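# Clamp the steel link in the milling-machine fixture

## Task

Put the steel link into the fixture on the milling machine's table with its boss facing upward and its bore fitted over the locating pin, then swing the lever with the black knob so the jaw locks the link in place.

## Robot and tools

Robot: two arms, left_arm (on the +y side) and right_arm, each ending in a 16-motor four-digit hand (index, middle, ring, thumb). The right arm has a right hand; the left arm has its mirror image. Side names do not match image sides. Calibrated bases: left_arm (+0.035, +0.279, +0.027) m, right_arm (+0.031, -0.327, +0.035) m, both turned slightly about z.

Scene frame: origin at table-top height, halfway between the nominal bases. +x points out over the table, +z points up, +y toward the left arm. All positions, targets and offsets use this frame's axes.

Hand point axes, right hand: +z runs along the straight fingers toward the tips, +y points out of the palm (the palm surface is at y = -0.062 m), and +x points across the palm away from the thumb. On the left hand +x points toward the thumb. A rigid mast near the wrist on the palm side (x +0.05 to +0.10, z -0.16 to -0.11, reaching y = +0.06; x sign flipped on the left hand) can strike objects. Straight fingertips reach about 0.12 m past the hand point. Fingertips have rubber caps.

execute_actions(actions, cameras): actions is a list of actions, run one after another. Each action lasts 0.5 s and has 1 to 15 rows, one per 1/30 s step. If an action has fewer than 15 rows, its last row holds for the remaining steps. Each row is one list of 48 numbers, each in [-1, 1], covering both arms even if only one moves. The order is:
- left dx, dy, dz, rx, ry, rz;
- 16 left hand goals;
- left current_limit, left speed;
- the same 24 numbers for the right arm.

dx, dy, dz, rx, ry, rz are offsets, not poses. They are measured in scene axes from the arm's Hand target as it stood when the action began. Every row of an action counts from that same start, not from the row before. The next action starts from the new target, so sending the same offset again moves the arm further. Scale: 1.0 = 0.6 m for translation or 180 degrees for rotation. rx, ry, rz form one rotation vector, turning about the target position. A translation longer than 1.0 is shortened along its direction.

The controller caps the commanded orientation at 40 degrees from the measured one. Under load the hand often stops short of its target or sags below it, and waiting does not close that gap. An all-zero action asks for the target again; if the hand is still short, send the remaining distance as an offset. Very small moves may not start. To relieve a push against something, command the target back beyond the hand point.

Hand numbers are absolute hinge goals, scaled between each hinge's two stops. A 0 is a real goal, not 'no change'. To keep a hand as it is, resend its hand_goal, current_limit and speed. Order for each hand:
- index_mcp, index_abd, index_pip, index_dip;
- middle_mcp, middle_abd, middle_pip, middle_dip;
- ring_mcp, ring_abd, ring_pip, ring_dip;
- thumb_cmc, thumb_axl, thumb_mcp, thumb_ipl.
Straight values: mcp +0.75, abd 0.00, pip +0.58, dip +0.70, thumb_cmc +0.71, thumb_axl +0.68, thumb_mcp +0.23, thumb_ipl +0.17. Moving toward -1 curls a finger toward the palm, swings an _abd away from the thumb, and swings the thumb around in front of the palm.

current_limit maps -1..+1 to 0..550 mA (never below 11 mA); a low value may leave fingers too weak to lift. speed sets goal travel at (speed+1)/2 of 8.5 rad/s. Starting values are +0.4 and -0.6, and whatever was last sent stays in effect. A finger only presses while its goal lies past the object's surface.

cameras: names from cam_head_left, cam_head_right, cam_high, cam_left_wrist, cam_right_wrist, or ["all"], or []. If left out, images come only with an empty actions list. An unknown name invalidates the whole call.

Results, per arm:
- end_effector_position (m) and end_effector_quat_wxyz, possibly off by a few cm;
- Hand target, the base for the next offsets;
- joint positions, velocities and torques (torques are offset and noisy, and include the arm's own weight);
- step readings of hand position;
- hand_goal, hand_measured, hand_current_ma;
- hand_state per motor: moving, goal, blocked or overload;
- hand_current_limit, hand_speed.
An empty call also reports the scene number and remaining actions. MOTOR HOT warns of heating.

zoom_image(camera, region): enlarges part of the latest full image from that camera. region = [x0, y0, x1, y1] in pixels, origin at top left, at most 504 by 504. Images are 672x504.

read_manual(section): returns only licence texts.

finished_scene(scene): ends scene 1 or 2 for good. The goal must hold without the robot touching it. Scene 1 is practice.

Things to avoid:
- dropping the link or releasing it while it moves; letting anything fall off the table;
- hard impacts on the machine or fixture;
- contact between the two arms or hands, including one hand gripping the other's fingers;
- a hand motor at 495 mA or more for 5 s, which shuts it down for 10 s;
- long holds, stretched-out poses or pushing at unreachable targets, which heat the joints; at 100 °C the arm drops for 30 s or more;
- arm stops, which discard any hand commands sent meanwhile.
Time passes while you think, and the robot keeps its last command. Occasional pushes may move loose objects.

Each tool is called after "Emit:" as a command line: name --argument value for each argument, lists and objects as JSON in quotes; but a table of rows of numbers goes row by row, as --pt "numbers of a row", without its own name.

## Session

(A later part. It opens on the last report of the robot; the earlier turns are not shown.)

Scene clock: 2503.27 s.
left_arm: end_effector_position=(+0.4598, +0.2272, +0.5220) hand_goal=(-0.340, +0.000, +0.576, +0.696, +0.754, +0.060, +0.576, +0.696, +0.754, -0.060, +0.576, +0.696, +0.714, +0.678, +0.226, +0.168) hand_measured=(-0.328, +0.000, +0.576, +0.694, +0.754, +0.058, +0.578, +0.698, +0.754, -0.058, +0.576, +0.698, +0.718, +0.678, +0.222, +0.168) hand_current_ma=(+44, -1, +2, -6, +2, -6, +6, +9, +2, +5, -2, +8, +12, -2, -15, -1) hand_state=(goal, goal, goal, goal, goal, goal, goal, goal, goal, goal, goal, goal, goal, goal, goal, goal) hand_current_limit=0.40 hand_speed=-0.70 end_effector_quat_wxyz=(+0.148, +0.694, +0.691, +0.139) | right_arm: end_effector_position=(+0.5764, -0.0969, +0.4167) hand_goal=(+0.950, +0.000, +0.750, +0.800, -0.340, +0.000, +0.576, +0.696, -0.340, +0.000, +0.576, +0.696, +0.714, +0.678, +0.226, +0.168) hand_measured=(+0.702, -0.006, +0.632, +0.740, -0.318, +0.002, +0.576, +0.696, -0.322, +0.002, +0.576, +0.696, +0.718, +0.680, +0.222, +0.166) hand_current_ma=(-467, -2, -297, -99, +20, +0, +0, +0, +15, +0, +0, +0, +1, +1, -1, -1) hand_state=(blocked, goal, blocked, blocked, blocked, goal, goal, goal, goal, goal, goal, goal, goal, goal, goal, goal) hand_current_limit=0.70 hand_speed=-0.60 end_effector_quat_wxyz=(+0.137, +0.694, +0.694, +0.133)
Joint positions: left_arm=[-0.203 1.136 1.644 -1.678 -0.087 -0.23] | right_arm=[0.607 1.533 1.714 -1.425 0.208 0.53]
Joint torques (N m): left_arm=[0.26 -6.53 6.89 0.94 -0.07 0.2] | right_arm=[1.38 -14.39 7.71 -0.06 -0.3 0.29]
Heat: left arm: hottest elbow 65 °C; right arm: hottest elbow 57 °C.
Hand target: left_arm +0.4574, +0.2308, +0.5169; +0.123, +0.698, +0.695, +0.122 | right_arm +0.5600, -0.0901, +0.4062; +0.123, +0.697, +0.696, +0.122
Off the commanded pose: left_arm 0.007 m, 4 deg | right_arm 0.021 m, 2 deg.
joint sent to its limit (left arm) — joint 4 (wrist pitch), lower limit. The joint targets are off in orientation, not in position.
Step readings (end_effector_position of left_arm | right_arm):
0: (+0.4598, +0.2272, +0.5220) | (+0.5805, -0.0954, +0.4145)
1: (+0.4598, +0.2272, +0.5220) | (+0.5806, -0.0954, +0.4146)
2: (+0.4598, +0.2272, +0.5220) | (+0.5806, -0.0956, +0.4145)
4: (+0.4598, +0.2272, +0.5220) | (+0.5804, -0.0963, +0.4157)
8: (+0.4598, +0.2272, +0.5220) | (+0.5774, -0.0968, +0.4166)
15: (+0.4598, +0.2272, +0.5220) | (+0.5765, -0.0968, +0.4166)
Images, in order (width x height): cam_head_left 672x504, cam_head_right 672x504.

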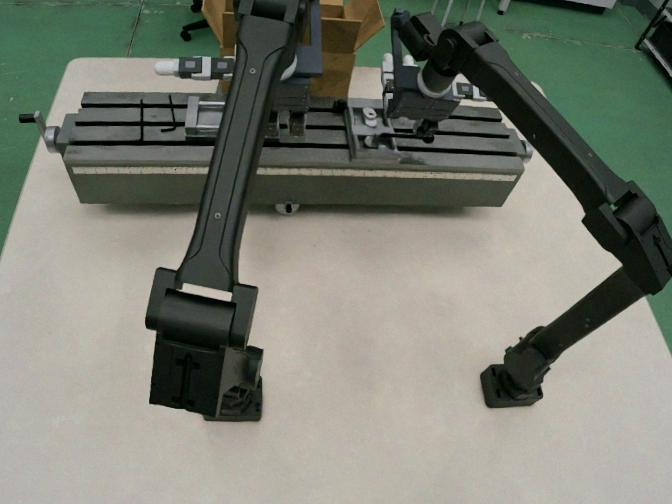

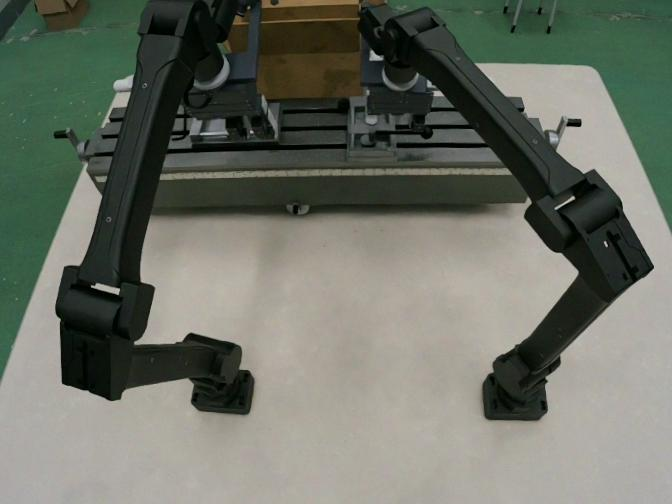

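Emit:
execute_actions --actions '[[[0,0,0,0,0,0,-0.34,0,0.576,0.696,0.754,0.06,0.576,0.696,0.754,-0.06,0.576,0.696,0.714,0.678,0.226,0.168,0.4,-0.7,0.09,-0.01,0.03,0,0,0,0.754,0,0.576,0.696,-0.34,0,0.576,0.696,-0.34,0,0.576,0.696,0.714,0.678,0.226,0.168,0.4,-0.6]],[[0,0,0,0,0,0,-0.34,0,0.576,0.696,0.754,0.06,0.576,0.696,0.754,-0.06,0.576,0.696,0.714,0.678,0.226,0.168,0.4,-0.7,0.05,-0.08,0.09,-0.057,0,0.157,0.754,0,0.576,0.696,0.754,0,0.576,0.696,0.754,0,0.576,0.696,0.714,0.678,0.226,0.168,0.4,-0.6]],[[0,0,0,0,0,0,-0.34,0,0.576,0.696,0.754,0.06,0.576,0.696,0.754,-0.06,0.576,0.696,0.714,0.678,0.226,0.168,0.4,-0.7,0.0,0.0,0.03,-0.057,0,0.157,0.754,0,0.576,0.696,0.754,0,0.576,0.696,0.754,0,0.576,0.696,0.714,0.678,0.226,0.168,0.4,-0.6]]]' --cameras '["cam_head_left","cam_head_right","cam_right_wrist"]'

Scene clock: 2577.33 s.
left_arm: end_effector_position=(+0.4598, +0.2272, +0.5220) hand_goal=(-0.340, +0.000, +0.576, +0.696, +0.754, +0.060, +0.576, +0.696, +0.754, -0.060, +0.576, +0.696, +0.714, +0.678, +0.226, +0.168) hand_measured=(-0.328, +0.000, +0.576, +0.694, +0.754, +0.058, +0.578, +0.698, +0.754, -0.058, +0.576, +0.698, +0.718, +0.678, +0.222, +0.168) hand_current_ma=(+44, -1, +2, -6, +2, -6, +6, +9, +2, +5, -2, +8, +12, -2, -15, -1) hand_state=(goal, goal, goal, goal, goal, goal, goal, goal, goal, goal, goal, goal, goal, goal, goal, goal) hand_current_limit=0.40 hand_speed=-0.70 end_effector_quat_wxyz=(+0.148, +0.694, +0.691, +0.139) | right_arm: end_effector_position=(+0.6391, -0.1449, +0.4768) hand_goal=(+0.754, +0.000, +0.576, +0.696, +0.754, +0.000, +0.576, +0.696, +0.754, +0.000, +0.576, +0.696, +0.714, +0.678, +0.226, +0.168) hand_measured=(+0.756, -0.004, +0.578, +0.694, +0.754, +0.000, +0.576, +0.696, +0.754, +0.000, +0.576, +0.696, +0.718, +0.680, +0.222, +0.166) hand_current_ma=(+1, -1, +1, -1, +0, +0, +0, +0, +0, +0, +0, +0, +1, +1, -1, -1) hand_state=(goal, goal, goal, goal, goal, goal, goal, goal, goal, goal, goal, goal, goal, goal, goal, goal) hand_current_limit=0.40 hand_speed=-0.60 end_effector_quat_wxyz=(+0.161, +0.260, +0.951, +0.040)
Joint positions: left_arm=[-0.203 1.136 1.644 -1.678 -0.087 -0.23] | right_arm=[0.286 1.692 2.117 -1.673 0.086 -0.807]
Joint torques (N m): left_arm=[0.38 -6.65 6.87 0.87 -0.06 0.19] | right_arm=[-0.62 -14.21 13.86 0.29 -0.1 -0.05]
Heat: left arm: hottest elbow 64 °C; right arm: hottest elbow 50 °C.
Hand target: left_arm +0.4574, +0.2308, +0.5169; +0.123, +0.698, +0.695, +0.122 | right_arm +0.6440, -0.1439, +0.4960; +0.168, +0.254, +0.952, +0.044
Off the commanded pose: left_arm 0.007 m, 4 deg | right_arm 0.020 m, 1 deg.
joint sent to its limit (left arm) — joint 4 (wrist pitch), lower limit. The joint targets are off in orientation, not in position.
Step readings (end_effector_position of left_arm | right_arm):
0: (+0.4598, +0.2272, +0.5220) | (+0.5764, -0.0969, +0.4166)
1: (+0.4598, +0.2272, +0.5220) | (+0.5764, -0.0969, +0.4166)
2: (+0.4598, +0.2272, +0.5220) | (+0.5766, -0.0968, +0.4169)
4: (+0.4598, +0.2272, +0.5220) | (+0.5780, -0.0961, +0.4169)
8: (+0.4598, +0.2272, +0.5220) | (+0.5928, -0.0950, +0.4141)
15: (+0.4598, +0.2272, +0.5220) | (+0.6043, -0.0958, +0.4042)
16: (+0.4598, +0.2272, +0.5220) | (+0.6042, -0.0958, +0.4046)
17: (+0.4598, +0.2272, +0.5220) | (+0.6049, -0.0952, +0.4056)
19: (+0.4598, +0.2272, +0.5220) | (+0.6085, -0.0950, +0.4110)
23: (+0.4598, +0.2272, +0.5220) | (+0.6241, -0.1288, +0.4258)
30: (+0.4598, +0.2272, +0.5220) | (+0.6400, -0.1660, +0.4520)
31: (+0.4598, +0.2272, +0.5220) | (+0.6394, -0.1634, +0.4550)
32: (+0.4598, +0.2272, +0.5220) | (+0.6385, -0.1594, +0.4582)
34: (+0.4598, +0.2272, +0.5220) | (+0.6360, -0.1506, +0.4632)
38: (+0.4598, +0.2272, +0.5220) | (+0.6326, -0.1452, +0.4756)
45: (+0.4598, +0.2272, +0.5220) | (+0.6374, -0.1532, +0.4902)
camera_calibration:
cam_right_wrist: T_world_to_cam=[[0.927713, 0.191165, 0.320632, -0.685808], [-0.117858, -0.664996, 0.737489, -0.419023], [0.354201, -0.721967, -0.594395, 0.0805761], [0, 0, 0, 1]] pos_world=[0.558308, -0.0893722, 0.576811]
Images, in order (width x height): cam_head_left 672x504, cam_head_right 672x504, cam_right_wrist 672x504.

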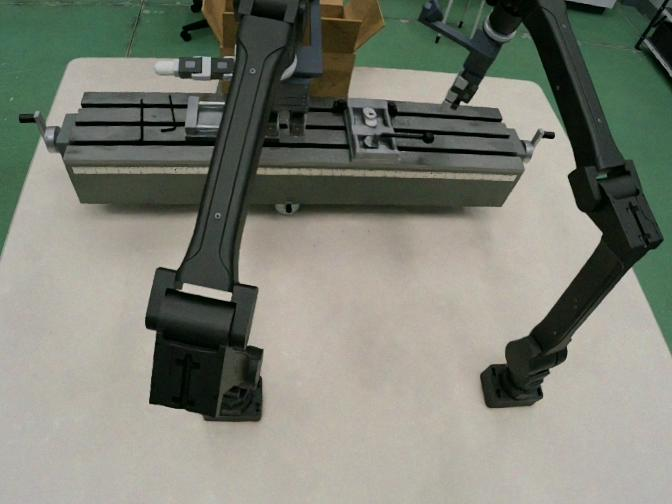

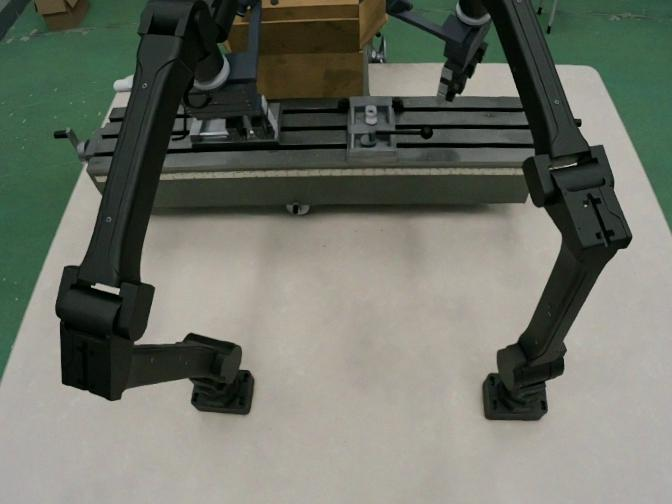

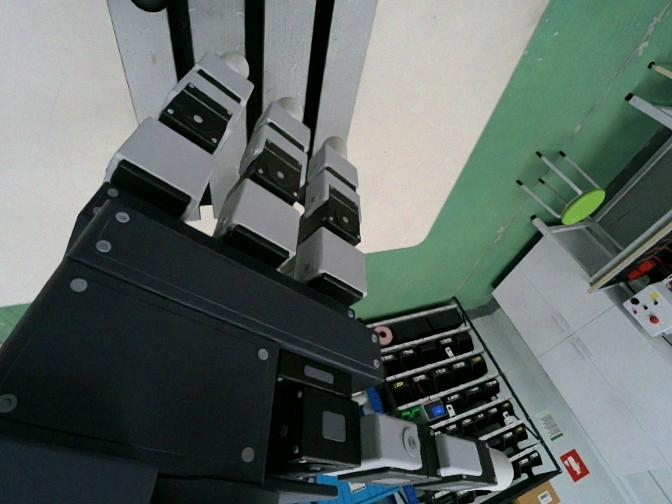

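Emit:
execute_actions --actions '[[[0,0,0,0,0,0,-0.34,0,0.576,0.696,0.754,0.06,0.576,0.696,0.754,-0.06,0.576,0.696,0.714,0.678,0.226,0.168,0.4,-0.7,0.0,0.105,-0.02,0,0,0,0.754,0,0.576,0.696,0.754,0,0.576,0.696,0.754,0,0.576,0.696,0.714,0.678,0.226,0.168,0.4,-0.6]],[[0,0,0,0,0,0,-0.34,0,0.576,0.696,0.754,0.06,0.576,0.696,0.754,-0.06,0.576,0.696,0.714,0.678,0.226,0.168,0.4,-0.7,0.0,0.0,-0.05,0,0,0,0.754,0,0.576,0.696,0.754,0,0.576,0.696,0.754,0,0.576,0.696,0.714,0.678,0.226,0.168,0.4,-0.6]]]' --cameras '["cam_head_left","cam_head_right","cam_right_wrist"]'

Emit:
zoom_image --camera "cam_head_right" --region '[340, 70, 480, 175]'

Emit:
zoom_image --camera "cam_head_left" --region '[340, 70, 480, 175]'

Scene clock: 2591.57 s.
left_arm: end_effector_position=(+0.4598, +0.2272, +0.5220) hand_goal=(-0.340, +0.000, +0.576, +0.696, +0.754, +0.060, +0.576, +0.696, +0.754, -0.060, +0.576, +0.696, +0.714, +0.678, +0.226, +0.168) hand_measured=(-0.328, +0.000, +0.576, +0.694, +0.754, +0.058, +0.578, +0.698, +0.754, -0.058, +0.576, +0.698, +0.718, +0.678, +0.222, +0.168) hand_current_ma=(+44, -1, +2, -6, +2, -6, +6, +9, +2, +5, -2, +8, +12, -2, -15, -1) hand_state=(goal, goal, goal, goal, goal, goal, goal, goal, goal, goal, goal, goal, goal, goal, goal, goal) hand_current_limit=0.40 hand_speed=-0.70 end_effector_quat_wxyz=(+0.148, +0.694, +0.691, +0.139) | right_arm: end_effector_position=(+0.6421, -0.0746, +0.4428) hand_goal=(+0.754, +0.000, +0.576, +0.696, +0.754, +0.000, +0.576, +0.696, +0.754, +0.000, +0.576, +0.696, +0.714, +0.678, +0.226, +0.168) hand_measured=(+0.756, -0.004, +0.578, +0.694, +0.754, +0.000, +0.576, +0.696, +0.754, +0.000, +0.576, +0.696, +0.718, +0.680, +0.222, +0.166) hand_current_ma=(+0, -1, +0, -1, +0, +0, +0, +0, +0, +0, +0, +0, +1, +1, -1, -1) hand_state=(goal, goal, goal, goal, goal, goal, goal, goal, goal, goal, goal, goal, goal, goal, goal, goal) hand_current_limit=0.40 hand_speed=-0.60 end_effector_quat_wxyz=(+0.156, +0.246, +0.956, +0.037)
Joint positions: left_arm=[-0.203 1.136 1.644 -1.678 -0.087 -0.23] | right_arm=[0.407 1.742 2.094 -1.624 0.119 -0.72]
Joint torques (N m): left_arm=[0.21 -6.53 6.84 0.88 -0.06 0.19] | right_arm=[-1.2 -17.85 9.06 1.39 0.16 0.11]
Heat: left arm: hottest elbow 64 °C; right arm: hottest elbow 54 °C.
Hand target: left_arm +0.4574, +0.2308, +0.5169; +0.123, +0.698, +0.695, +0.122 | right_arm +0.6440, -0.0810, +0.4542; +0.168, +0.254, +0.951, +0.044
Off the commanded pose: left_arm 0.007 m, 4 deg | right_arm 0.013 m, 2 deg.
joint sent to its limit (left arm) — joint 4 (wrist pitch), lower limit. The joint targets are off in orientation, not in position.
Step readings (end_effector_position of left_arm | right_arm):
0: (+0.4598, +0.2272, +0.5220) | (+0.6391, -0.1449, +0.4768)
1: (+0.4598, +0.2272, +0.5220) | (+0.6391, -0.1450, +0.4768)
2: (+0.4598, +0.2272, +0.5220) | (+0.6390, -0.1436, +0.4769)
4: (+0.4598, +0.2272, +0.5220) | (+0.6400, -0.1391, +0.4772)
8: (+0.4598, +0.2272, +0.5220) | (+0.6367, -0.1061, +0.4753)
15: (+0.4598, +0.2272, +0.5220) | (+0.6341, -0.0733, +0.4640)
16: (+0.4598, +0.2272, +0.5220) | (+0.6350, -0.0743, +0.4630)
17: (+0.4598, +0.2272, +0.5220) | (+0.6354, -0.0750, +0.4630)
19: (+0.4598, +0.2272, +0.5220) | (+0.6378, -0.0755, +0.4620)
23: (+0.4598, +0.2272, +0.5220) | (+0.6402, -0.0751, +0.4529)
30: (+0.4598, +0.2272, +0.5220) | (+0.6415, -0.0748, +0.4424)
camera_calibration:
cam_right_wrist: T_world_to_cam=[[0.925492, 0.221439, 0.307295, -0.681474], [-0.088792, -0.661854, 0.744355, -0.368349], [0.368213, -0.71618, -0.592879, 0.100855], [0, 0, 0, 1]] pos_world=[0.560856, -0.0206584, 0.543391]
Images, in order (width x height): cam_head_left 672x504, cam_head_right 672x504, cam_right_wrist 672x504.

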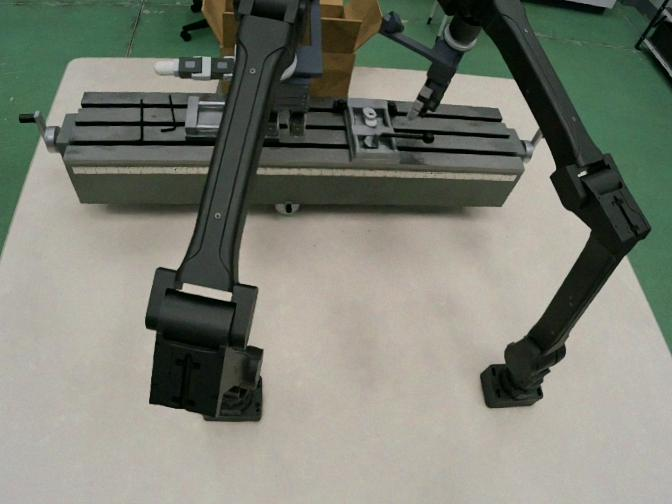

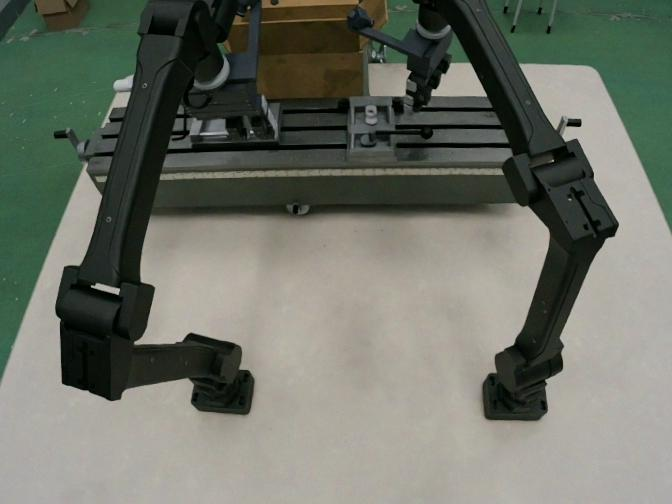

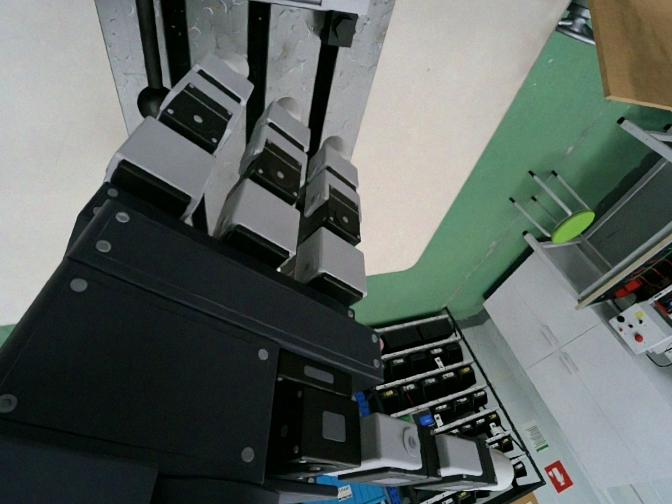

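Scaled by 3.600 from the camera's 672x504 image, which has a finer 960x720 frame.

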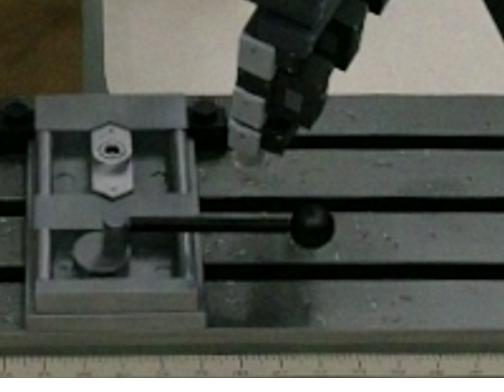

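Scaled by 3.600 from the camera's 672x504 image, which has a finer 960x720 frame.

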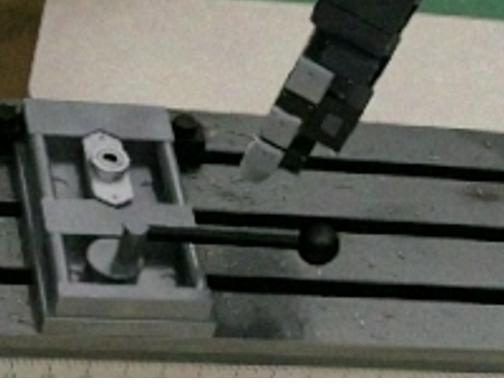

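Emit:
execute_actions --actions '[[[0,0,0,0,0,0,-0.34,0,0.576,0.696,0.754,0.06,0.576,0.696,0.754,-0.06,0.576,0.696,0.714,0.678,0.226,0.168,0.4,-0.7,-0.01,-0.018,-0.047,0,0,0,0.754,0,0.576,0.696,0.754,0,0.576,0.696,0.754,0,0.576,0.696,0.714,0.678,0.226,0.168,0.4,-0.6]],[[0,0,0,0,0,0,-0.34,0,0.576,0.696,0.754,0.06,0.576,0.696,0.754,-0.06,0.576,0.696,0.714,0.678,0.226,0.168,0.4,-0.7,-0.03,-0.01,0,0,0,0,0.754,0,0.576,0.696,0.754,0,0.576,0.696,0.754,0,0.576,0.696,0.714,0.678,0.226,0.168,0.7,-0.6]]]' --cameras '["cam_head_left","cam_head_right"]'

Emit:
zoom_image --camera "cam_head_right" --region '[340, 70, 480, 175]'

Emit:
zoom_image --camera "cam_head_left" --region '[340, 70, 480, 175]'

Scene clock: 2617.53 s.
left_arm: end_effector_position=(+0.4598, +0.2272, +0.5220) hand_goal=(-0.340, +0.000, +0.576, +0.696, +0.754, +0.060, +0.576, +0.696, +0.754, -0.060, +0.576, +0.696, +0.714, +0.678, +0.226, +0.168) hand_measured=(-0.328, +0.000, +0.576, +0.694, +0.754, +0.058, +0.578, +0.698, +0.754, -0.058, +0.576, +0.698, +0.718, +0.678, +0.222, +0.168) hand_current_ma=(+44, -1, +2, -6, +2, -6, +6, +9, +2, +5, -2, +8, +12, -2, -15, -1) hand_state=(goal, goal, goal, goal, goal, goal, goal, goal, goal, goal, goal, goal, goal, goal, goal, goal) hand_current_limit=0.40 hand_speed=-0.70 end_effector_quat_wxyz=(+0.148, +0.694, +0.691, +0.139) | right_arm: end_effector_position=(+0.6195, -0.0930, +0.4206) hand_goal=(+0.754, +0.000, +0.576, +0.696, +0.754, +0.000, +0.576, +0.696, +0.754, +0.000, +0.576, +0.696, +0.714, +0.678, +0.226, +0.168) hand_measured=(+0.756, -0.004, +0.578, +0.694, +0.754, +0.000, +0.576, +0.696, +0.752, +0.002, +0.572, +0.696, +0.718, +0.680, +0.222, +0.166) hand_current_ma=(+0, -1, +0, -1, +0, +0, +0, +0, +0, +0, -1, +0, +1, +1, -1, -1) hand_state=(goal, goal, goal, goal, goal, goal, goal, goal, goal, goal, goal, goal, goal, goal, goal, goal) hand_current_limit=0.70 hand_speed=-0.60 end_effector_quat_wxyz=(+0.161, +0.253, +0.953, +0.042)
Joint positions: left_arm=[-0.203 1.136 1.644 -1.678 -0.087 -0.23] | right_arm=[0.392 1.625 1.874 -1.504 0.114 -0.72]
Joint torques (N m): left_arm=[0.44 -6.65 6.84 0.91 -0.06 0.2] | right_arm=[-0.97 -15.5 9.42 1.07 0.17 -0.06]
Heat: left arm: hottest elbow 64 °C; right arm: hottest elbow 54 °C.
Hand target: left_arm +0.4574, +0.2308, +0.5169; +0.123, +0.698, +0.695, +0.122 | right_arm +0.6200, -0.0978, +0.4259; +0.168, +0.254, +0.951, +0.044
Off the commanded pose: left_arm 0.007 m, 4 deg | right_arm 0.007 m, 1 deg.
joint sent to its limit (left arm) — joint 4 (wrist pitch), lower limit. The joint targets are off in orientation, not in position.
Step readings (end_effector_position of left_arm | right_arm):
0: (+0.4598, +0.2272, +0.5220) | (+0.6421, -0.0746, +0.4428)
1: (+0.4598, +0.2272, +0.5220) | (+0.6422, -0.0746, +0.4424)
2: (+0.4598, +0.2272, +0.5220) | (+0.6424, -0.0748, +0.4410)
4: (+0.4598, +0.2272, +0.5220) | (+0.6399, -0.0765, +0.4338)
8: (+0.4598, +0.2272, +0.5220) | (+0.6353, -0.0831, +0.4164)
15: (+0.4598, +0.2272, +0.5220) | (+0.6390, -0.0867, +0.4081)
16: (+0.4598, +0.2272, +0.5220) | (+0.6391, -0.0867, +0.4083)
17: (+0.4598, +0.2272, +0.5220) | (+0.6386, -0.0869, +0.4082)
19: (+0.4598, +0.2272, +0.5220) | (+0.6344, -0.0884, +0.4071)
23: (+0.4598, +0.2272, +0.5220) | (+0.6267, -0.0903, +0.4130)
30: (+0.4598, +0.2272, +0.5220) | (+0.6200, -0.0928, +0.4232)
Images, in order (width x height): cam_head_left 672x504, cam_head_right 672x504.

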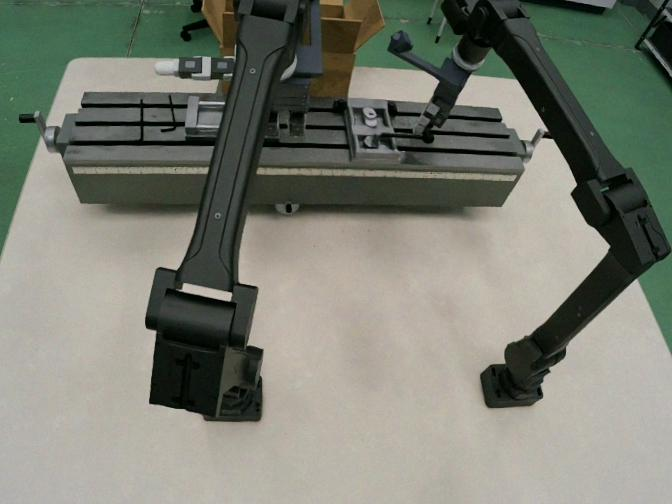

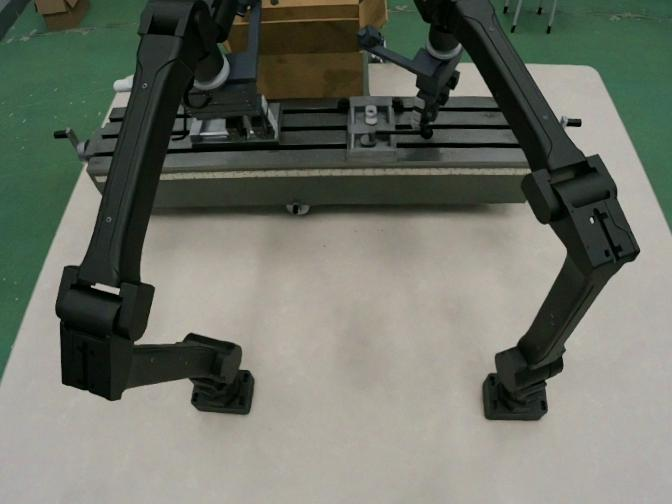

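Scaled by 3.600 from the camera's 672x504 image, which has a finer 960x720 frame.

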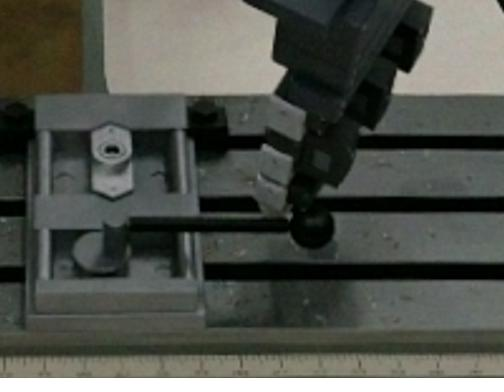

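Scaled by 3.600 from the camera's 672x504 image, which has a finer 960x720 frame.

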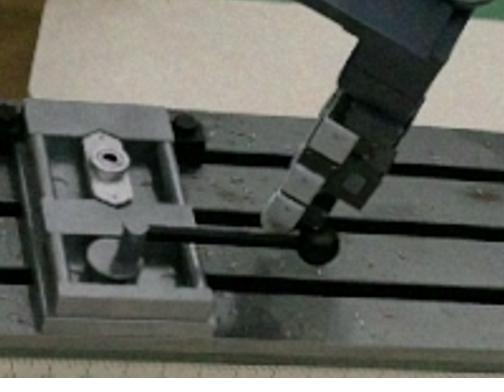

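Emit:
execute_actions --actions '[[[0,0,0,0,0,0,-0.34,0,0.576,0.696,0.754,0.06,0.576,0.696,0.754,-0.06,0.576,0.696,0.714,0.678,0.226,0.168,0.4,-0.7,0,0,0,0,0,0,0.754,-0.45,0.576,0.696,0.754,-0.35,0.576,0.696,0.80,-0.25,0.6,0.72,0.714,0.678,0.226,0.168,0.7,-0.7]],[[0,0,0,0,0,0,-0.34,0,0.576,0.696,0.754,0.06,0.576,0.696,0.754,-0.06,0.576,0.696,0.714,0.678,0.226,0.168,0.4,-0.7,-0.05,0.0,0,0,0,0,0.754,-0.45,0.576,0.696,0.754,-0.35,0.576,0.696,0.80,-0.25,0.6,0.72,0.714,0.678,0.226,0.168,0.7,-0.7]]]' --cameras '["cam_head_left","cam_head_right"]'

Emit:
zoom_image --camera "cam_head_right" --region '[340, 70, 480, 175]'

Emit:
zoom_image --camera "cam_head_left" --region '[340, 70, 480, 175]'

Scene clock: 2631.17 s.
left_arm: end_effector_position=(+0.4598, +0.2272, +0.5220) hand_goal=(-0.340, +0.000, +0.576, +0.696, +0.754, +0.060, +0.576, +0.696, +0.754, -0.060, +0.576, +0.696, +0.714, +0.678, +0.226, +0.168) hand_measured=(-0.328, +0.000, +0.576, +0.694, +0.754, +0.058, +0.578, +0.698, +0.754, -0.058, +0.576, +0.698, +0.718, +0.678, +0.222, +0.168) hand_current_ma=(+44, -1, +2, -6, +2, -6, +6, +9, +2, +5, -2, +8, +12, -2, -15, -1) hand_state=(goal, goal, goal, goal, goal, goal, goal, goal, goal, goal, goal, goal, goal, goal, goal, goal) hand_current_limit=0.40 hand_speed=-0.70 end_effector_quat_wxyz=(+0.148, +0.694, +0.691, +0.139) | right_arm: end_effector_position=(+0.6085, -0.1049, +0.4217) hand_goal=(+0.754, -0.450, +0.576, +0.696, +0.754, -0.350, +0.576, +0.696, +0.800, -0.250, +0.600, +0.720, +0.714, +0.678, +0.226, +0.168) hand_measured=(+0.756, -0.446, +0.578, +0.694, +0.754, -0.346, +0.576, +0.696, +0.748, -0.186, +0.564, +0.708, +0.718, +0.680, +0.222, +0.166) hand_current_ma=(+0, +1, +0, -1, +0, +1, +0, +0, -84, +87, -43, -7, +1, +1, -1, -1) hand_state=(goal, goal, goal, goal, goal, goal, goal, goal, blocked, blocked, blocked, goal, goal, goal, goal, goal) hand_current_limit=0.70 hand_speed=-0.70 end_effector_quat_wxyz=(+0.175, +0.269, +0.946, +0.044)
Joint positions: left_arm=[-0.203 1.136 1.644 -1.678 -0.087 -0.23] | right_arm=[0.387 1.566 1.795 -1.461 0.13 -0.694]
Joint torques (N m): left_arm=[0.21 -6.65 6.89 0.9 -0.06 0.19] | right_arm=[1.03 -16.21 8.36 -0.17 -0.22 -0.12]
Heat: left arm: hottest elbow 64 °C; right arm: hottest elbow 54 °C.
Hand target: left_arm +0.4574, +0.2308, +0.5169; +0.123, +0.698, +0.695, +0.122 | right_arm +0.5900, -0.0977, +0.4260; +0.168, +0.254, +0.951, +0.044
Off the commanded pose: left_arm 0.007 m, 4 deg | right_arm 0.020 m, 2 deg.
joint sent to its limit (left arm) — joint 4 (wrist pitch), lower limit. The joint targets are off in orientation, not in position.
Step readings (end_effector_position of left_arm | right_arm):
0: (+0.4598, +0.2272, +0.5220) | (+0.6195, -0.0930, +0.4206)
1: (+0.4598, +0.2272, +0.5220) | (+0.6195, -0.0930, +0.4206)
2: (+0.4598, +0.2272, +0.5220) | (+0.6195, -0.0930, +0.4206)
4: (+0.4598, +0.2272, +0.5220) | (+0.6199, -0.0931, +0.4208)
8: (+0.4598, +0.2272, +0.5220) | (+0.6225, -0.0945, +0.4221)
15: (+0.4598, +0.2272, +0.5220) | (+0.6231, -0.0958, +0.4221)
16: (+0.4598, +0.2272, +0.5220) | (+0.6231, -0.0958, +0.4219)
17: (+0.4598, +0.2272, +0.5220) | (+0.6226, -0.0960, +0.4213)
19: (+0.4598, +0.2272, +0.5220) | (+0.6192, -0.0982, +0.4198)
23: (+0.4598, +0.2272, +0.5220) | (+0.6113, -0.1030, +0.4215)
30: (+0.4598, +0.2272, +0.5220) | (+0.6086, -0.1048, +0.4219)
Images, in order (width x height): cam_head_left 672x504, cam_head_right 672x504.

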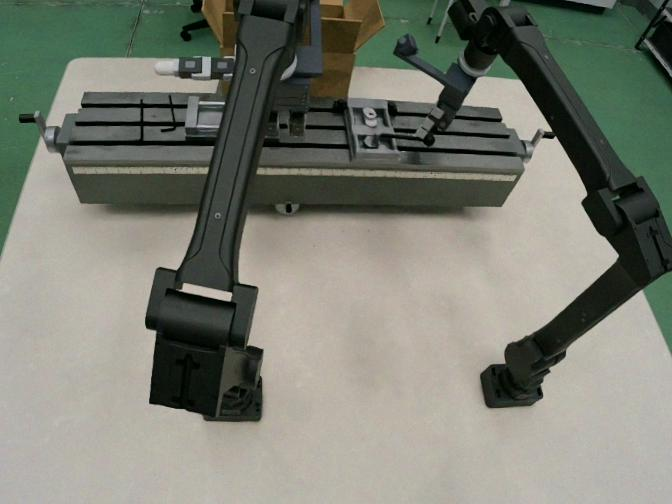

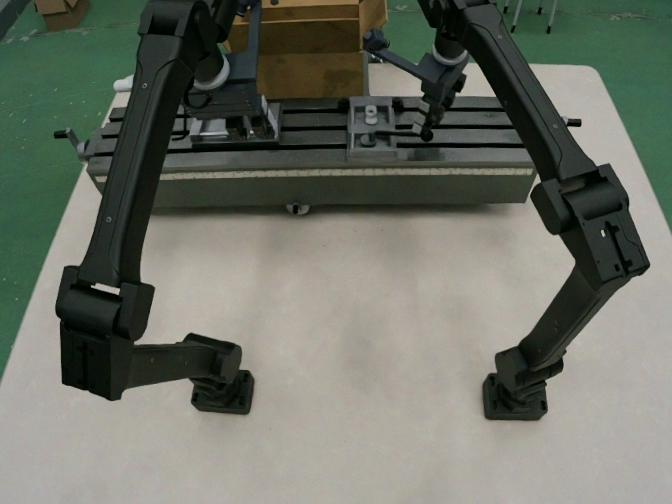

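Scaled by 3.600 from the camera's 672x504 image, which has a finer 960x720 frame.

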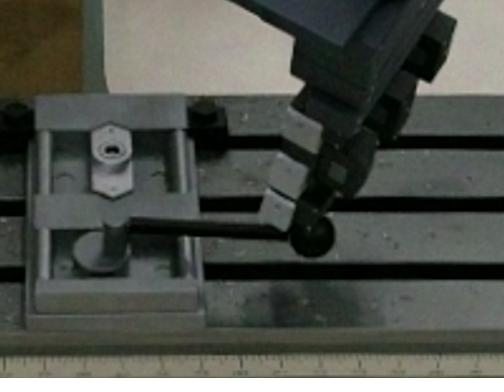

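Scaled by 3.600 from the camera's 672x504 image, which has a finer 960x720 frame.

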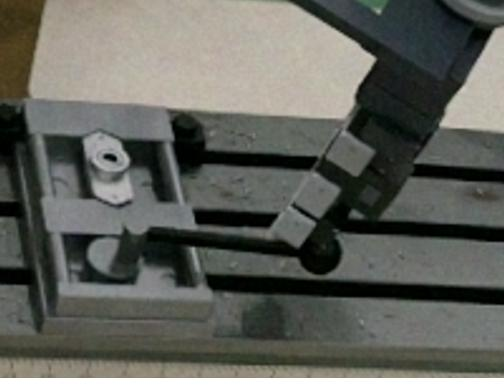

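Emit:
execute_actions --actions '[[[0,0,0,0,0,0,-0.34,0,0.576,0.696,0.754,0.06,0.576,0.696,0.754,-0.06,0.576,0.696,0.714,0.678,0.226,0.168,0.4,-0.7,-0.04,0.02,-0.005,0,0,0,0.754,-0.45,0.576,0.696,0.754,-0.45,0.576,0.696,0.90,-0.50,0.7,0.76,0.714,0.678,0.226,0.168,0.7,-0.7]]]' --cameras '["cam_head_left","cam_head_right"]'

Emit:
zoom_image --camera "cam_head_right" --region '[340, 70, 480, 175]'

Emit:
zoom_image --camera "cam_head_left" --region '[340, 70, 480, 175]'

Scene clock: 2656.30 s.
left_arm: end_effector_position=(+0.4598, +0.2272, +0.5220) hand_goal=(-0.340, +0.000, +0.576, +0.696, +0.754, +0.060, +0.576, +0.696, +0.754, -0.060, +0.576, +0.696, +0.714, +0.678, +0.226, +0.168) hand_measured=(-0.328, +0.000, +0.576, +0.694, +0.754, +0.058, +0.578, +0.698, +0.754, -0.058, +0.576, +0.698, +0.718, +0.678, +0.222, +0.168) hand_current_ma=(+44, -1, +2, -6, +2, -6, +6, +9, +2, +5, -2, +8, +12, -2, -15, -1) hand_state=(goal, goal, goal, goal, goal, goal, goal, goal, goal, goal, goal, goal, goal, goal, goal, goal) hand_current_limit=0.40 hand_speed=-0.70 end_effector_quat_wxyz=(+0.148, +0.694, +0.691, +0.139) | right_arm: end_effector_position=(+0.5895, -0.0980, +0.4229) hand_goal=(+0.754, -0.450, +0.576, +0.696, +0.754, -0.450, +0.576, +0.696, +0.900, -0.500, +0.700, +0.760, +0.714, +0.678, +0.226, +0.168) hand_measured=(+0.756, -0.446, +0.578, +0.694, +0.756, -0.446, +0.576, +0.696, +0.786, -0.348, +0.612, +0.728, +0.718, +0.680, +0.222, +0.166) hand_current_ma=(+0, +1, +0, -1, +0, +1, +0, +0, -308, +357, -184, -36, +1, +1, -1, -1) hand_state=(goal, goal, goal, goal, goal, goal, goal, goal, blocked, blocked, blocked, blocked, goal, goal, goal, goal) hand_current_limit=0.70 hand_speed=-0.70 end_effector_quat_wxyz=(+0.182, +0.275, +0.943, +0.045)
Joint positions: left_arm=[-0.203 1.136 1.644 -1.678 -0.087 -0.23] | right_arm=[0.421 1.516 1.736 -1.443 0.151 -0.651]
Joint torques (N m): left_arm=[0.26 -6.48 6.84 0.91 -0.07 0.19] | right_arm=[1.67 -15.38 8.2 -0.49 -0.49 -0.14]
Heat: left arm: hottest elbow 64 °C; right arm: hottest elbow 53 °C.
Hand target: left_arm +0.4574, +0.2308, +0.5169; +0.123, +0.698, +0.695, +0.122 | right_arm +0.5661, -0.0857, +0.4230; +0.168, +0.254, +0.951, +0.044
Off the commanded pose: left_arm 0.007 m, 4 deg | right_arm 0.026 m, 3 deg.
joint sent to its limit (left arm) — joint 4 (wrist pitch), lower limit. The joint targets are off in orientation, not in position.
Step readings (end_effector_position of left_arm | right_arm):
0: (+0.4598, +0.2272, +0.5220) | (+0.6085, -0.1050, +0.4215)
1: (+0.4598, +0.2272, +0.5220) | (+0.6084, -0.1050, +0.4215)
2: (+0.4598, +0.2272, +0.5220) | (+0.6082, -0.1051, +0.4214)
4: (+0.4598, +0.2272, +0.5220) | (+0.6055, -0.1054, +0.4224)
8: (+0.4598, +0.2272, +0.5220) | (+0.5951, -0.1025, +0.4231)
15: (+0.4598, +0.2272, +0.5220) | (+0.5897, -0.0978, +0.4232)
Images, in order (width x height): cam_head_left 672x504, cam_head_right 672x504.

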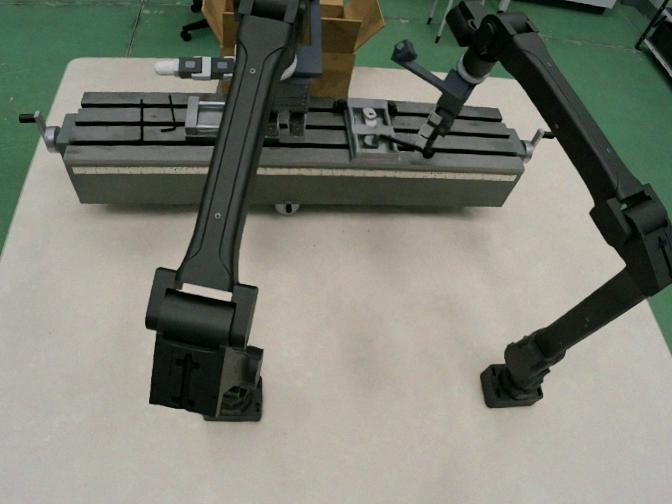

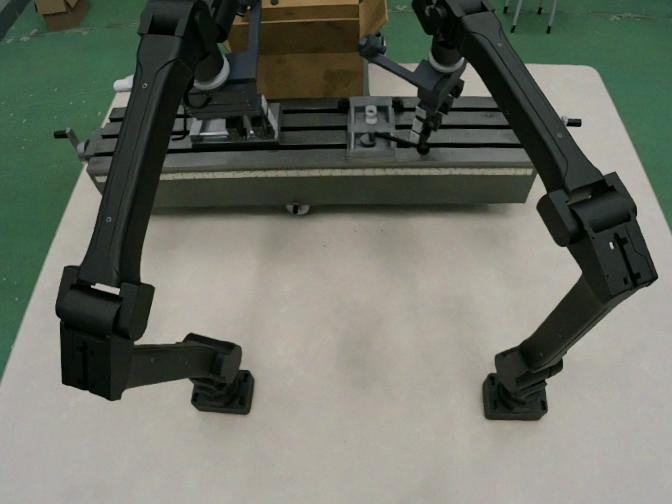

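Scaled by 3.600 from the camera's 672x504 image, which has a finer 960x720 frame.

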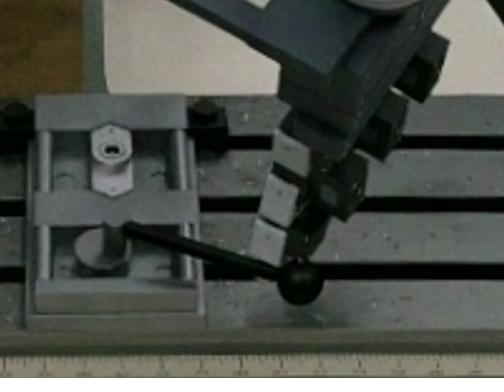

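Scaled by 3.600 from the camera's 672x504 image, which has a finer 960x720 frame.

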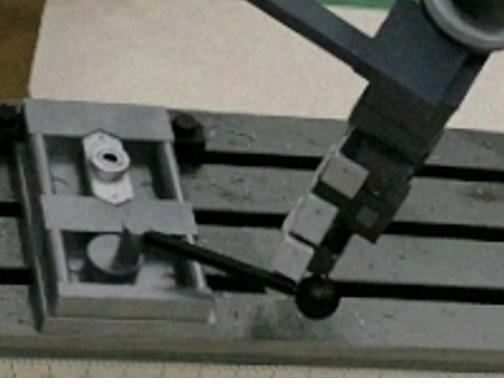

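Emit:
execute_actions --actions '[[[0,0,0,0,0,0,-0.34,0,0.576,0.696,0.754,0.06,0.576,0.696,0.754,-0.06,0.576,0.696,0.714,0.678,0.226,0.168,0.4,-0.7,-0.05,0.025,0,0,0,0,0.754,-0.45,0.576,0.696,0.754,-0.45,0.576,0.696,0.90,-0.55,0.7,0.76,0.714,0.678,0.226,0.168,0.7,-0.7]],[[0,0,0,0,0,0,-0.34,0,0.576,0.696,0.754,0.06,0.576,0.696,0.754,-0.06,0.576,0.696,0.714,0.678,0.226,0.168,0.4,-0.7,-0.03,0.03,0,0,0,0,0.754,-0.45,0.576,0.696,0.754,-0.45,0.576,0.696,0.90,-0.55,0.7,0.76,0.714,0.678,0.226,0.168,0.7,-0.7]]]' --cameras '["cam_head_left","cam_head_right"]'

Emit:
zoom_image --camera "cam_head_right" --region '[340, 70, 480, 175]'

Emit:
zoom_image --camera "cam_head_left" --region '[340, 70, 480, 175]'

Scene clock: 2672.43 s.
left_arm: end_effector_position=(+0.4598, +0.2272, +0.5220) hand_goal=(-0.340, +0.000, +0.576, +0.696, +0.754, +0.060, +0.576, +0.696, +0.754, -0.060, +0.576, +0.696, +0.714, +0.678, +0.226, +0.168) hand_measured=(-0.328, +0.000, +0.576, +0.694, +0.754, +0.058, +0.578, +0.698, +0.754, -0.058, +0.576, +0.698, +0.718, +0.678, +0.222, +0.168) hand_current_ma=(+44, -1, +2, -6, +2, -6, +6, +9, +2, +5, -2, +8, +12, -2, -15, -1) hand_state=(goal, goal, goal, goal, goal, goal, goal, goal, goal, goal, goal, goal, goal, goal, goal, goal) hand_current_limit=0.40 hand_speed=-0.70 end_effector_quat_wxyz=(+0.148, +0.694, +0.691, +0.139) | right_arm: end_effector_position=(+0.5473, -0.0684, +0.4293) hand_goal=(+0.754, -0.450, +0.576, +0.696, +0.754, -0.450, +0.576, +0.696, +0.900, -0.550, +0.700, +0.760, +0.714, +0.678, +0.226, +0.168) hand_measured=(+0.756, -0.446, +0.578, +0.694, +0.756, -0.446, +0.576, +0.696, +0.828, -0.376, +0.654, +0.748, +0.718, +0.680, +0.222, +0.166) hand_current_ma=(+0, +1, +0, -1, +0, +1, +0, +0, -144, +451, -64, -6, +1, +1, -1, -1) hand_state=(goal, goal, goal, goal, goal, goal, goal, goal, blocked, blocked, blocked, goal, goal, goal, goal, goal) hand_current_limit=0.70 hand_speed=-0.70 end_effector_quat_wxyz=(+0.195, +0.277, +0.940, +0.047)
Joint positions: left_arm=[-0.203 1.136 1.644 -1.678 -0.087 -0.23] | right_arm=[0.525 1.44 1.661 -1.44 0.201 -0.55]
Joint torques (N m): left_arm=[0.21 -6.59 6.93 0.88 -0.07 0.19] | right_arm=[2.43 -13.45 8.28 -1.17 -1 -0.03]
Heat: left arm: hottest elbow 63 °C; right arm: hottest elbow 52 °C.
Hand target: left_arm +0.4574, +0.2308, +0.5169; +0.123, +0.698, +0.695, +0.122 | right_arm +0.5181, -0.0528, +0.4228; +0.168, +0.254, +0.951, +0.044
Off the commanded pose: left_arm 0.007 m, 4 deg | right_arm 0.034 m, 4 deg.
joint sent to its limit (left arm) — joint 4 (wrist pitch), lower limit. The joint targets are off in orientation, not in position.
Step readings (end_effector_position of left_arm | right_arm):
0: (+0.4598, +0.2272, +0.5220) | (+0.5895, -0.0981, +0.4229)
1: (+0.4598, +0.2272, +0.5220) | (+0.5893, -0.0980, +0.4227)
2: (+0.4598, +0.2272, +0.5220) | (+0.5887, -0.0984, +0.4223)
4: (+0.4598, +0.2272, +0.5220) | (+0.5841, -0.0980, +0.4218)
8: (+0.4598, +0.2272, +0.5220) | (+0.5717, -0.0907, +0.4229)
15: (+0.4598, +0.2272, +0.5220) | (+0.5653, -0.0850, +0.4229)
16: (+0.4598, +0.2272, +0.5220) | (+0.5651, -0.0849, +0.4227)
17: (+0.4598, +0.2272, +0.5220) | (+0.5647, -0.0849, +0.4229)
19: (+0.4598, +0.2272, +0.5220) | (+0.5622, -0.0831, +0.4231)
23: (+0.4598, +0.2272, +0.5220) | (+0.5551, -0.0750, +0.4238)
30: (+0.4598, +0.2272, +0.5220) | (+0.5491, -0.0687, +0.4284)
Images, in order (width x height): cam_head_left 672x504, cam_head_right 672x504.

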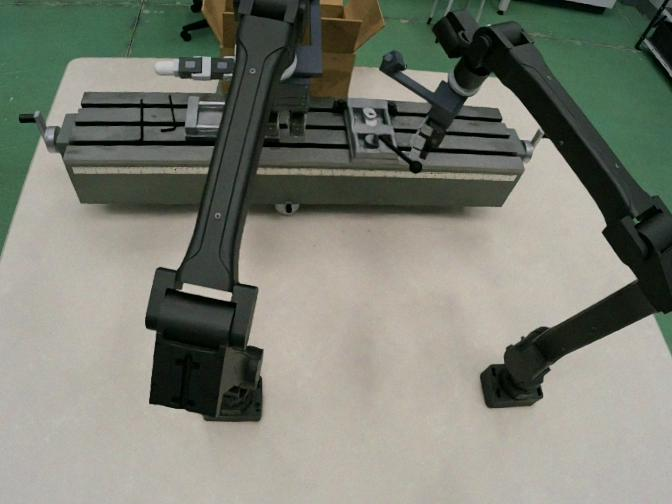

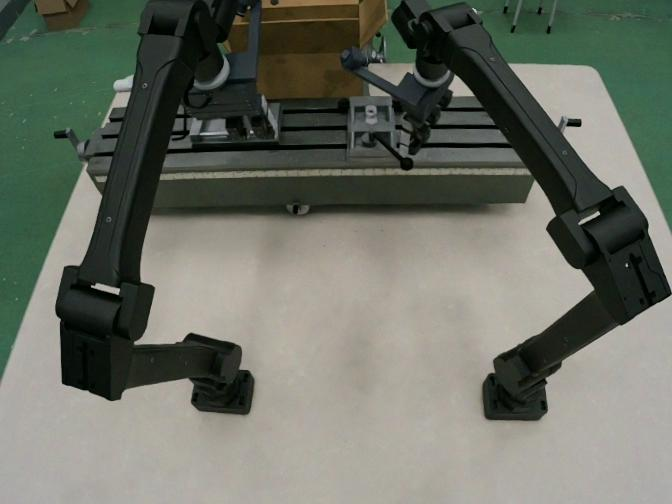

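Scaled by 3.600 from the camera's 672x504 image, which has a finer 960x720 frame.

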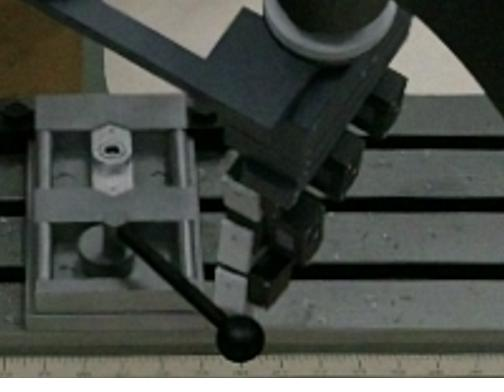

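Scaled by 3.600 from the camera's 672x504 image, which has a finer 960x720 frame.

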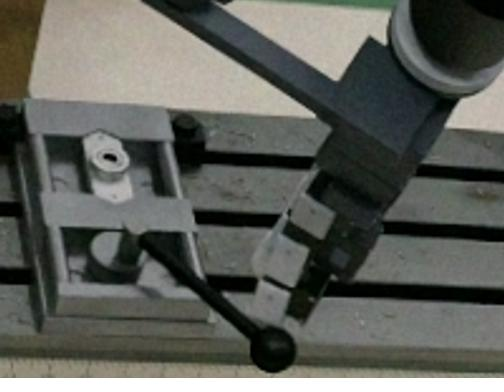

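Emit:
execute_actions --actions '[[[0,0,0,0,0,0,-0.34,0,0.576,0.696,0.754,0.06,0.576,0.696,0.754,-0.06,0.576,0.696,0.714,0.678,0.226,0.168,0.4,-0.7,-0.05,-0.03,0,0.0475,0,-0.1306,0.754,-0.45,0.576,0.696,0.754,-0.45,0.576,0.696,0.80,-0.55,0.6,0.72,0.714,0.678,0.226,0.168,0.7,-0.7]]]' --cameras '["cam_head_left","cam_head_right"]'

Emit:
zoom_image --camera "cam_head_right" --region '[340, 70, 480, 175]'

Emit:
zoom_image --camera "cam_head_left" --region '[340, 70, 480, 175]'

Scene clock: 2686.53 s.
left_arm: end_effector_position=(+0.4598, +0.2272, +0.5220) hand_goal=(-0.340, +0.000, +0.576, +0.696, +0.754, +0.060, +0.576, +0.696, +0.754, -0.060, +0.576, +0.696, +0.714, +0.678, +0.226, +0.168) hand_measured=(-0.328, +0.000, +0.576, +0.694, +0.754, +0.058, +0.578, +0.698, +0.754, -0.058, +0.576, +0.698, +0.718, +0.678, +0.222, +0.168) hand_current_ma=(+44, -1, +2, -6, +2, -6, +6, +9, +2, +5, -2, +8, +12, -2, -15, -1) hand_state=(goal, goal, goal, goal, goal, goal, goal, goal, goal, goal, goal, goal, goal, goal, goal, goal) hand_current_limit=0.40 hand_speed=-0.70 end_effector_quat_wxyz=(+0.148, +0.694, +0.691, +0.139) | right_arm: end_effector_position=(+0.5103, -0.0950, +0.4269) hand_goal=(+0.754, -0.450, +0.576, +0.696, +0.754, -0.450, +0.576, +0.696, +0.800, -0.550, +0.600, +0.720, +0.714, +0.678, +0.226, +0.168) hand_measured=(+0.754, -0.446, +0.578, +0.694, +0.756, -0.446, +0.576, +0.696, +0.760, -0.380, +0.572, +0.712, +0.716, +0.680, +0.222, +0.166) hand_current_ma=(+0, +1, +0, -1, +0, +1, +0, +0, -56, +429, -29, -3, +0, +1, -1, -1) hand_state=(goal, goal, goal, goal, goal, goal, goal, goal, blocked, blocked, blocked, goal, goal, goal, goal, goal) hand_current_limit=0.70 hand_speed=-0.70 end_effector_quat_wxyz=(+0.176, +0.477, +0.858, +0.074)
Joint positions: left_arm=[-0.203 1.136 1.644 -1.678 -0.087 -0.23] | right_arm=[0.609 1.342 1.547 -1.472 0.238 -0.025]
Joint torques (N m): left_arm=[0.26 -6.59 6.91 0.9 -0.07 0.18] | right_arm=[2.96 -11.05 8.79 -0.06 -1.28 -0.06]
Heat: left arm: hottest elbow 63 °C; right arm: hottest elbow 52 °C.
Hand target: left_arm +0.4574, +0.2308, +0.5169; +0.123, +0.698, +0.695, +0.122 | right_arm +0.4881, -0.0708, +0.4231; +0.155, +0.454, +0.874, +0.080
Off the commanded pose: left_arm 0.007 m, 4 deg | right_arm 0.033 m, 4 deg.
joint sent to its limit (left arm) — joint 4 (wrist pitch), lower limit. The joint targets are off in orientation, not in position.
Step readings (end_effector_position of left_arm | right_arm):
0: (+0.4598, +0.2272, +0.5220) | (+0.5473, -0.0684, +0.4293)
1: (+0.4598, +0.2272, +0.5220) | (+0.5473, -0.0686, +0.4292)
2: (+0.4598, +0.2272, +0.5220) | (+0.5465, -0.0705, +0.4287)
4: (+0.4598, +0.2272, +0.5220) | (+0.5396, -0.0790, +0.4294)
8: (+0.4598, +0.2272, +0.5220) | (+0.5215, -0.0927, +0.4297)
15: (+0.4598, +0.2272, +0.5220) | (+0.5128, -0.0932, +0.4282)
Images, in order (width x height): cam_head_left 672x504, cam_head_right 672x504.

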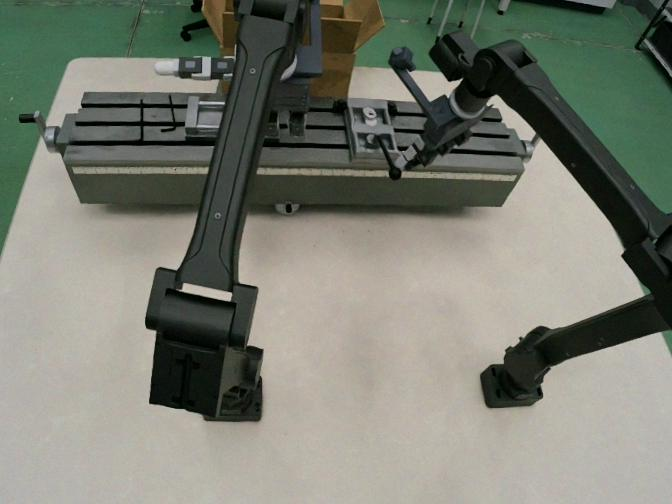

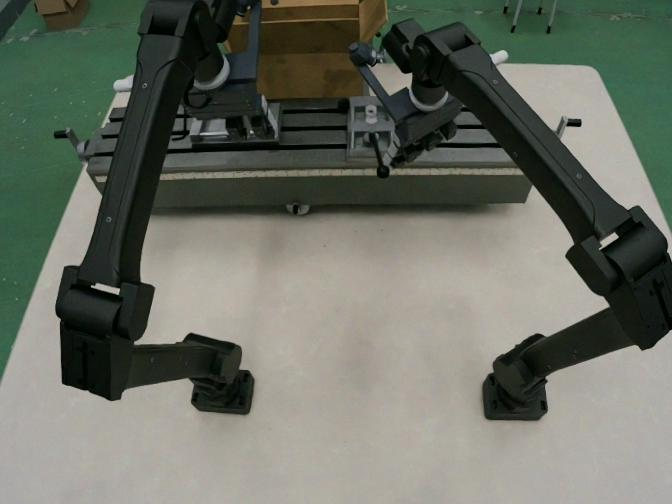

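Scaled by 3.600 from the camera's 672x504 image, which has a finer 960x720 frame.

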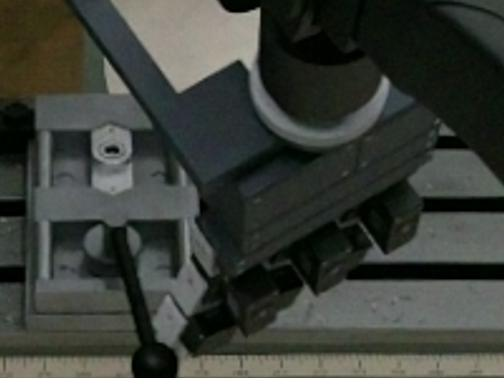

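Scaled by 3.600 from the camera's 672x504 image, which has a finer 960x720 frame.

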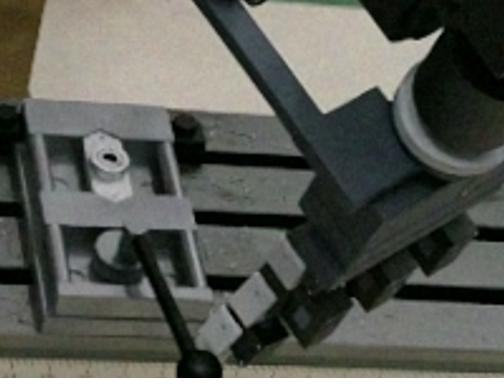

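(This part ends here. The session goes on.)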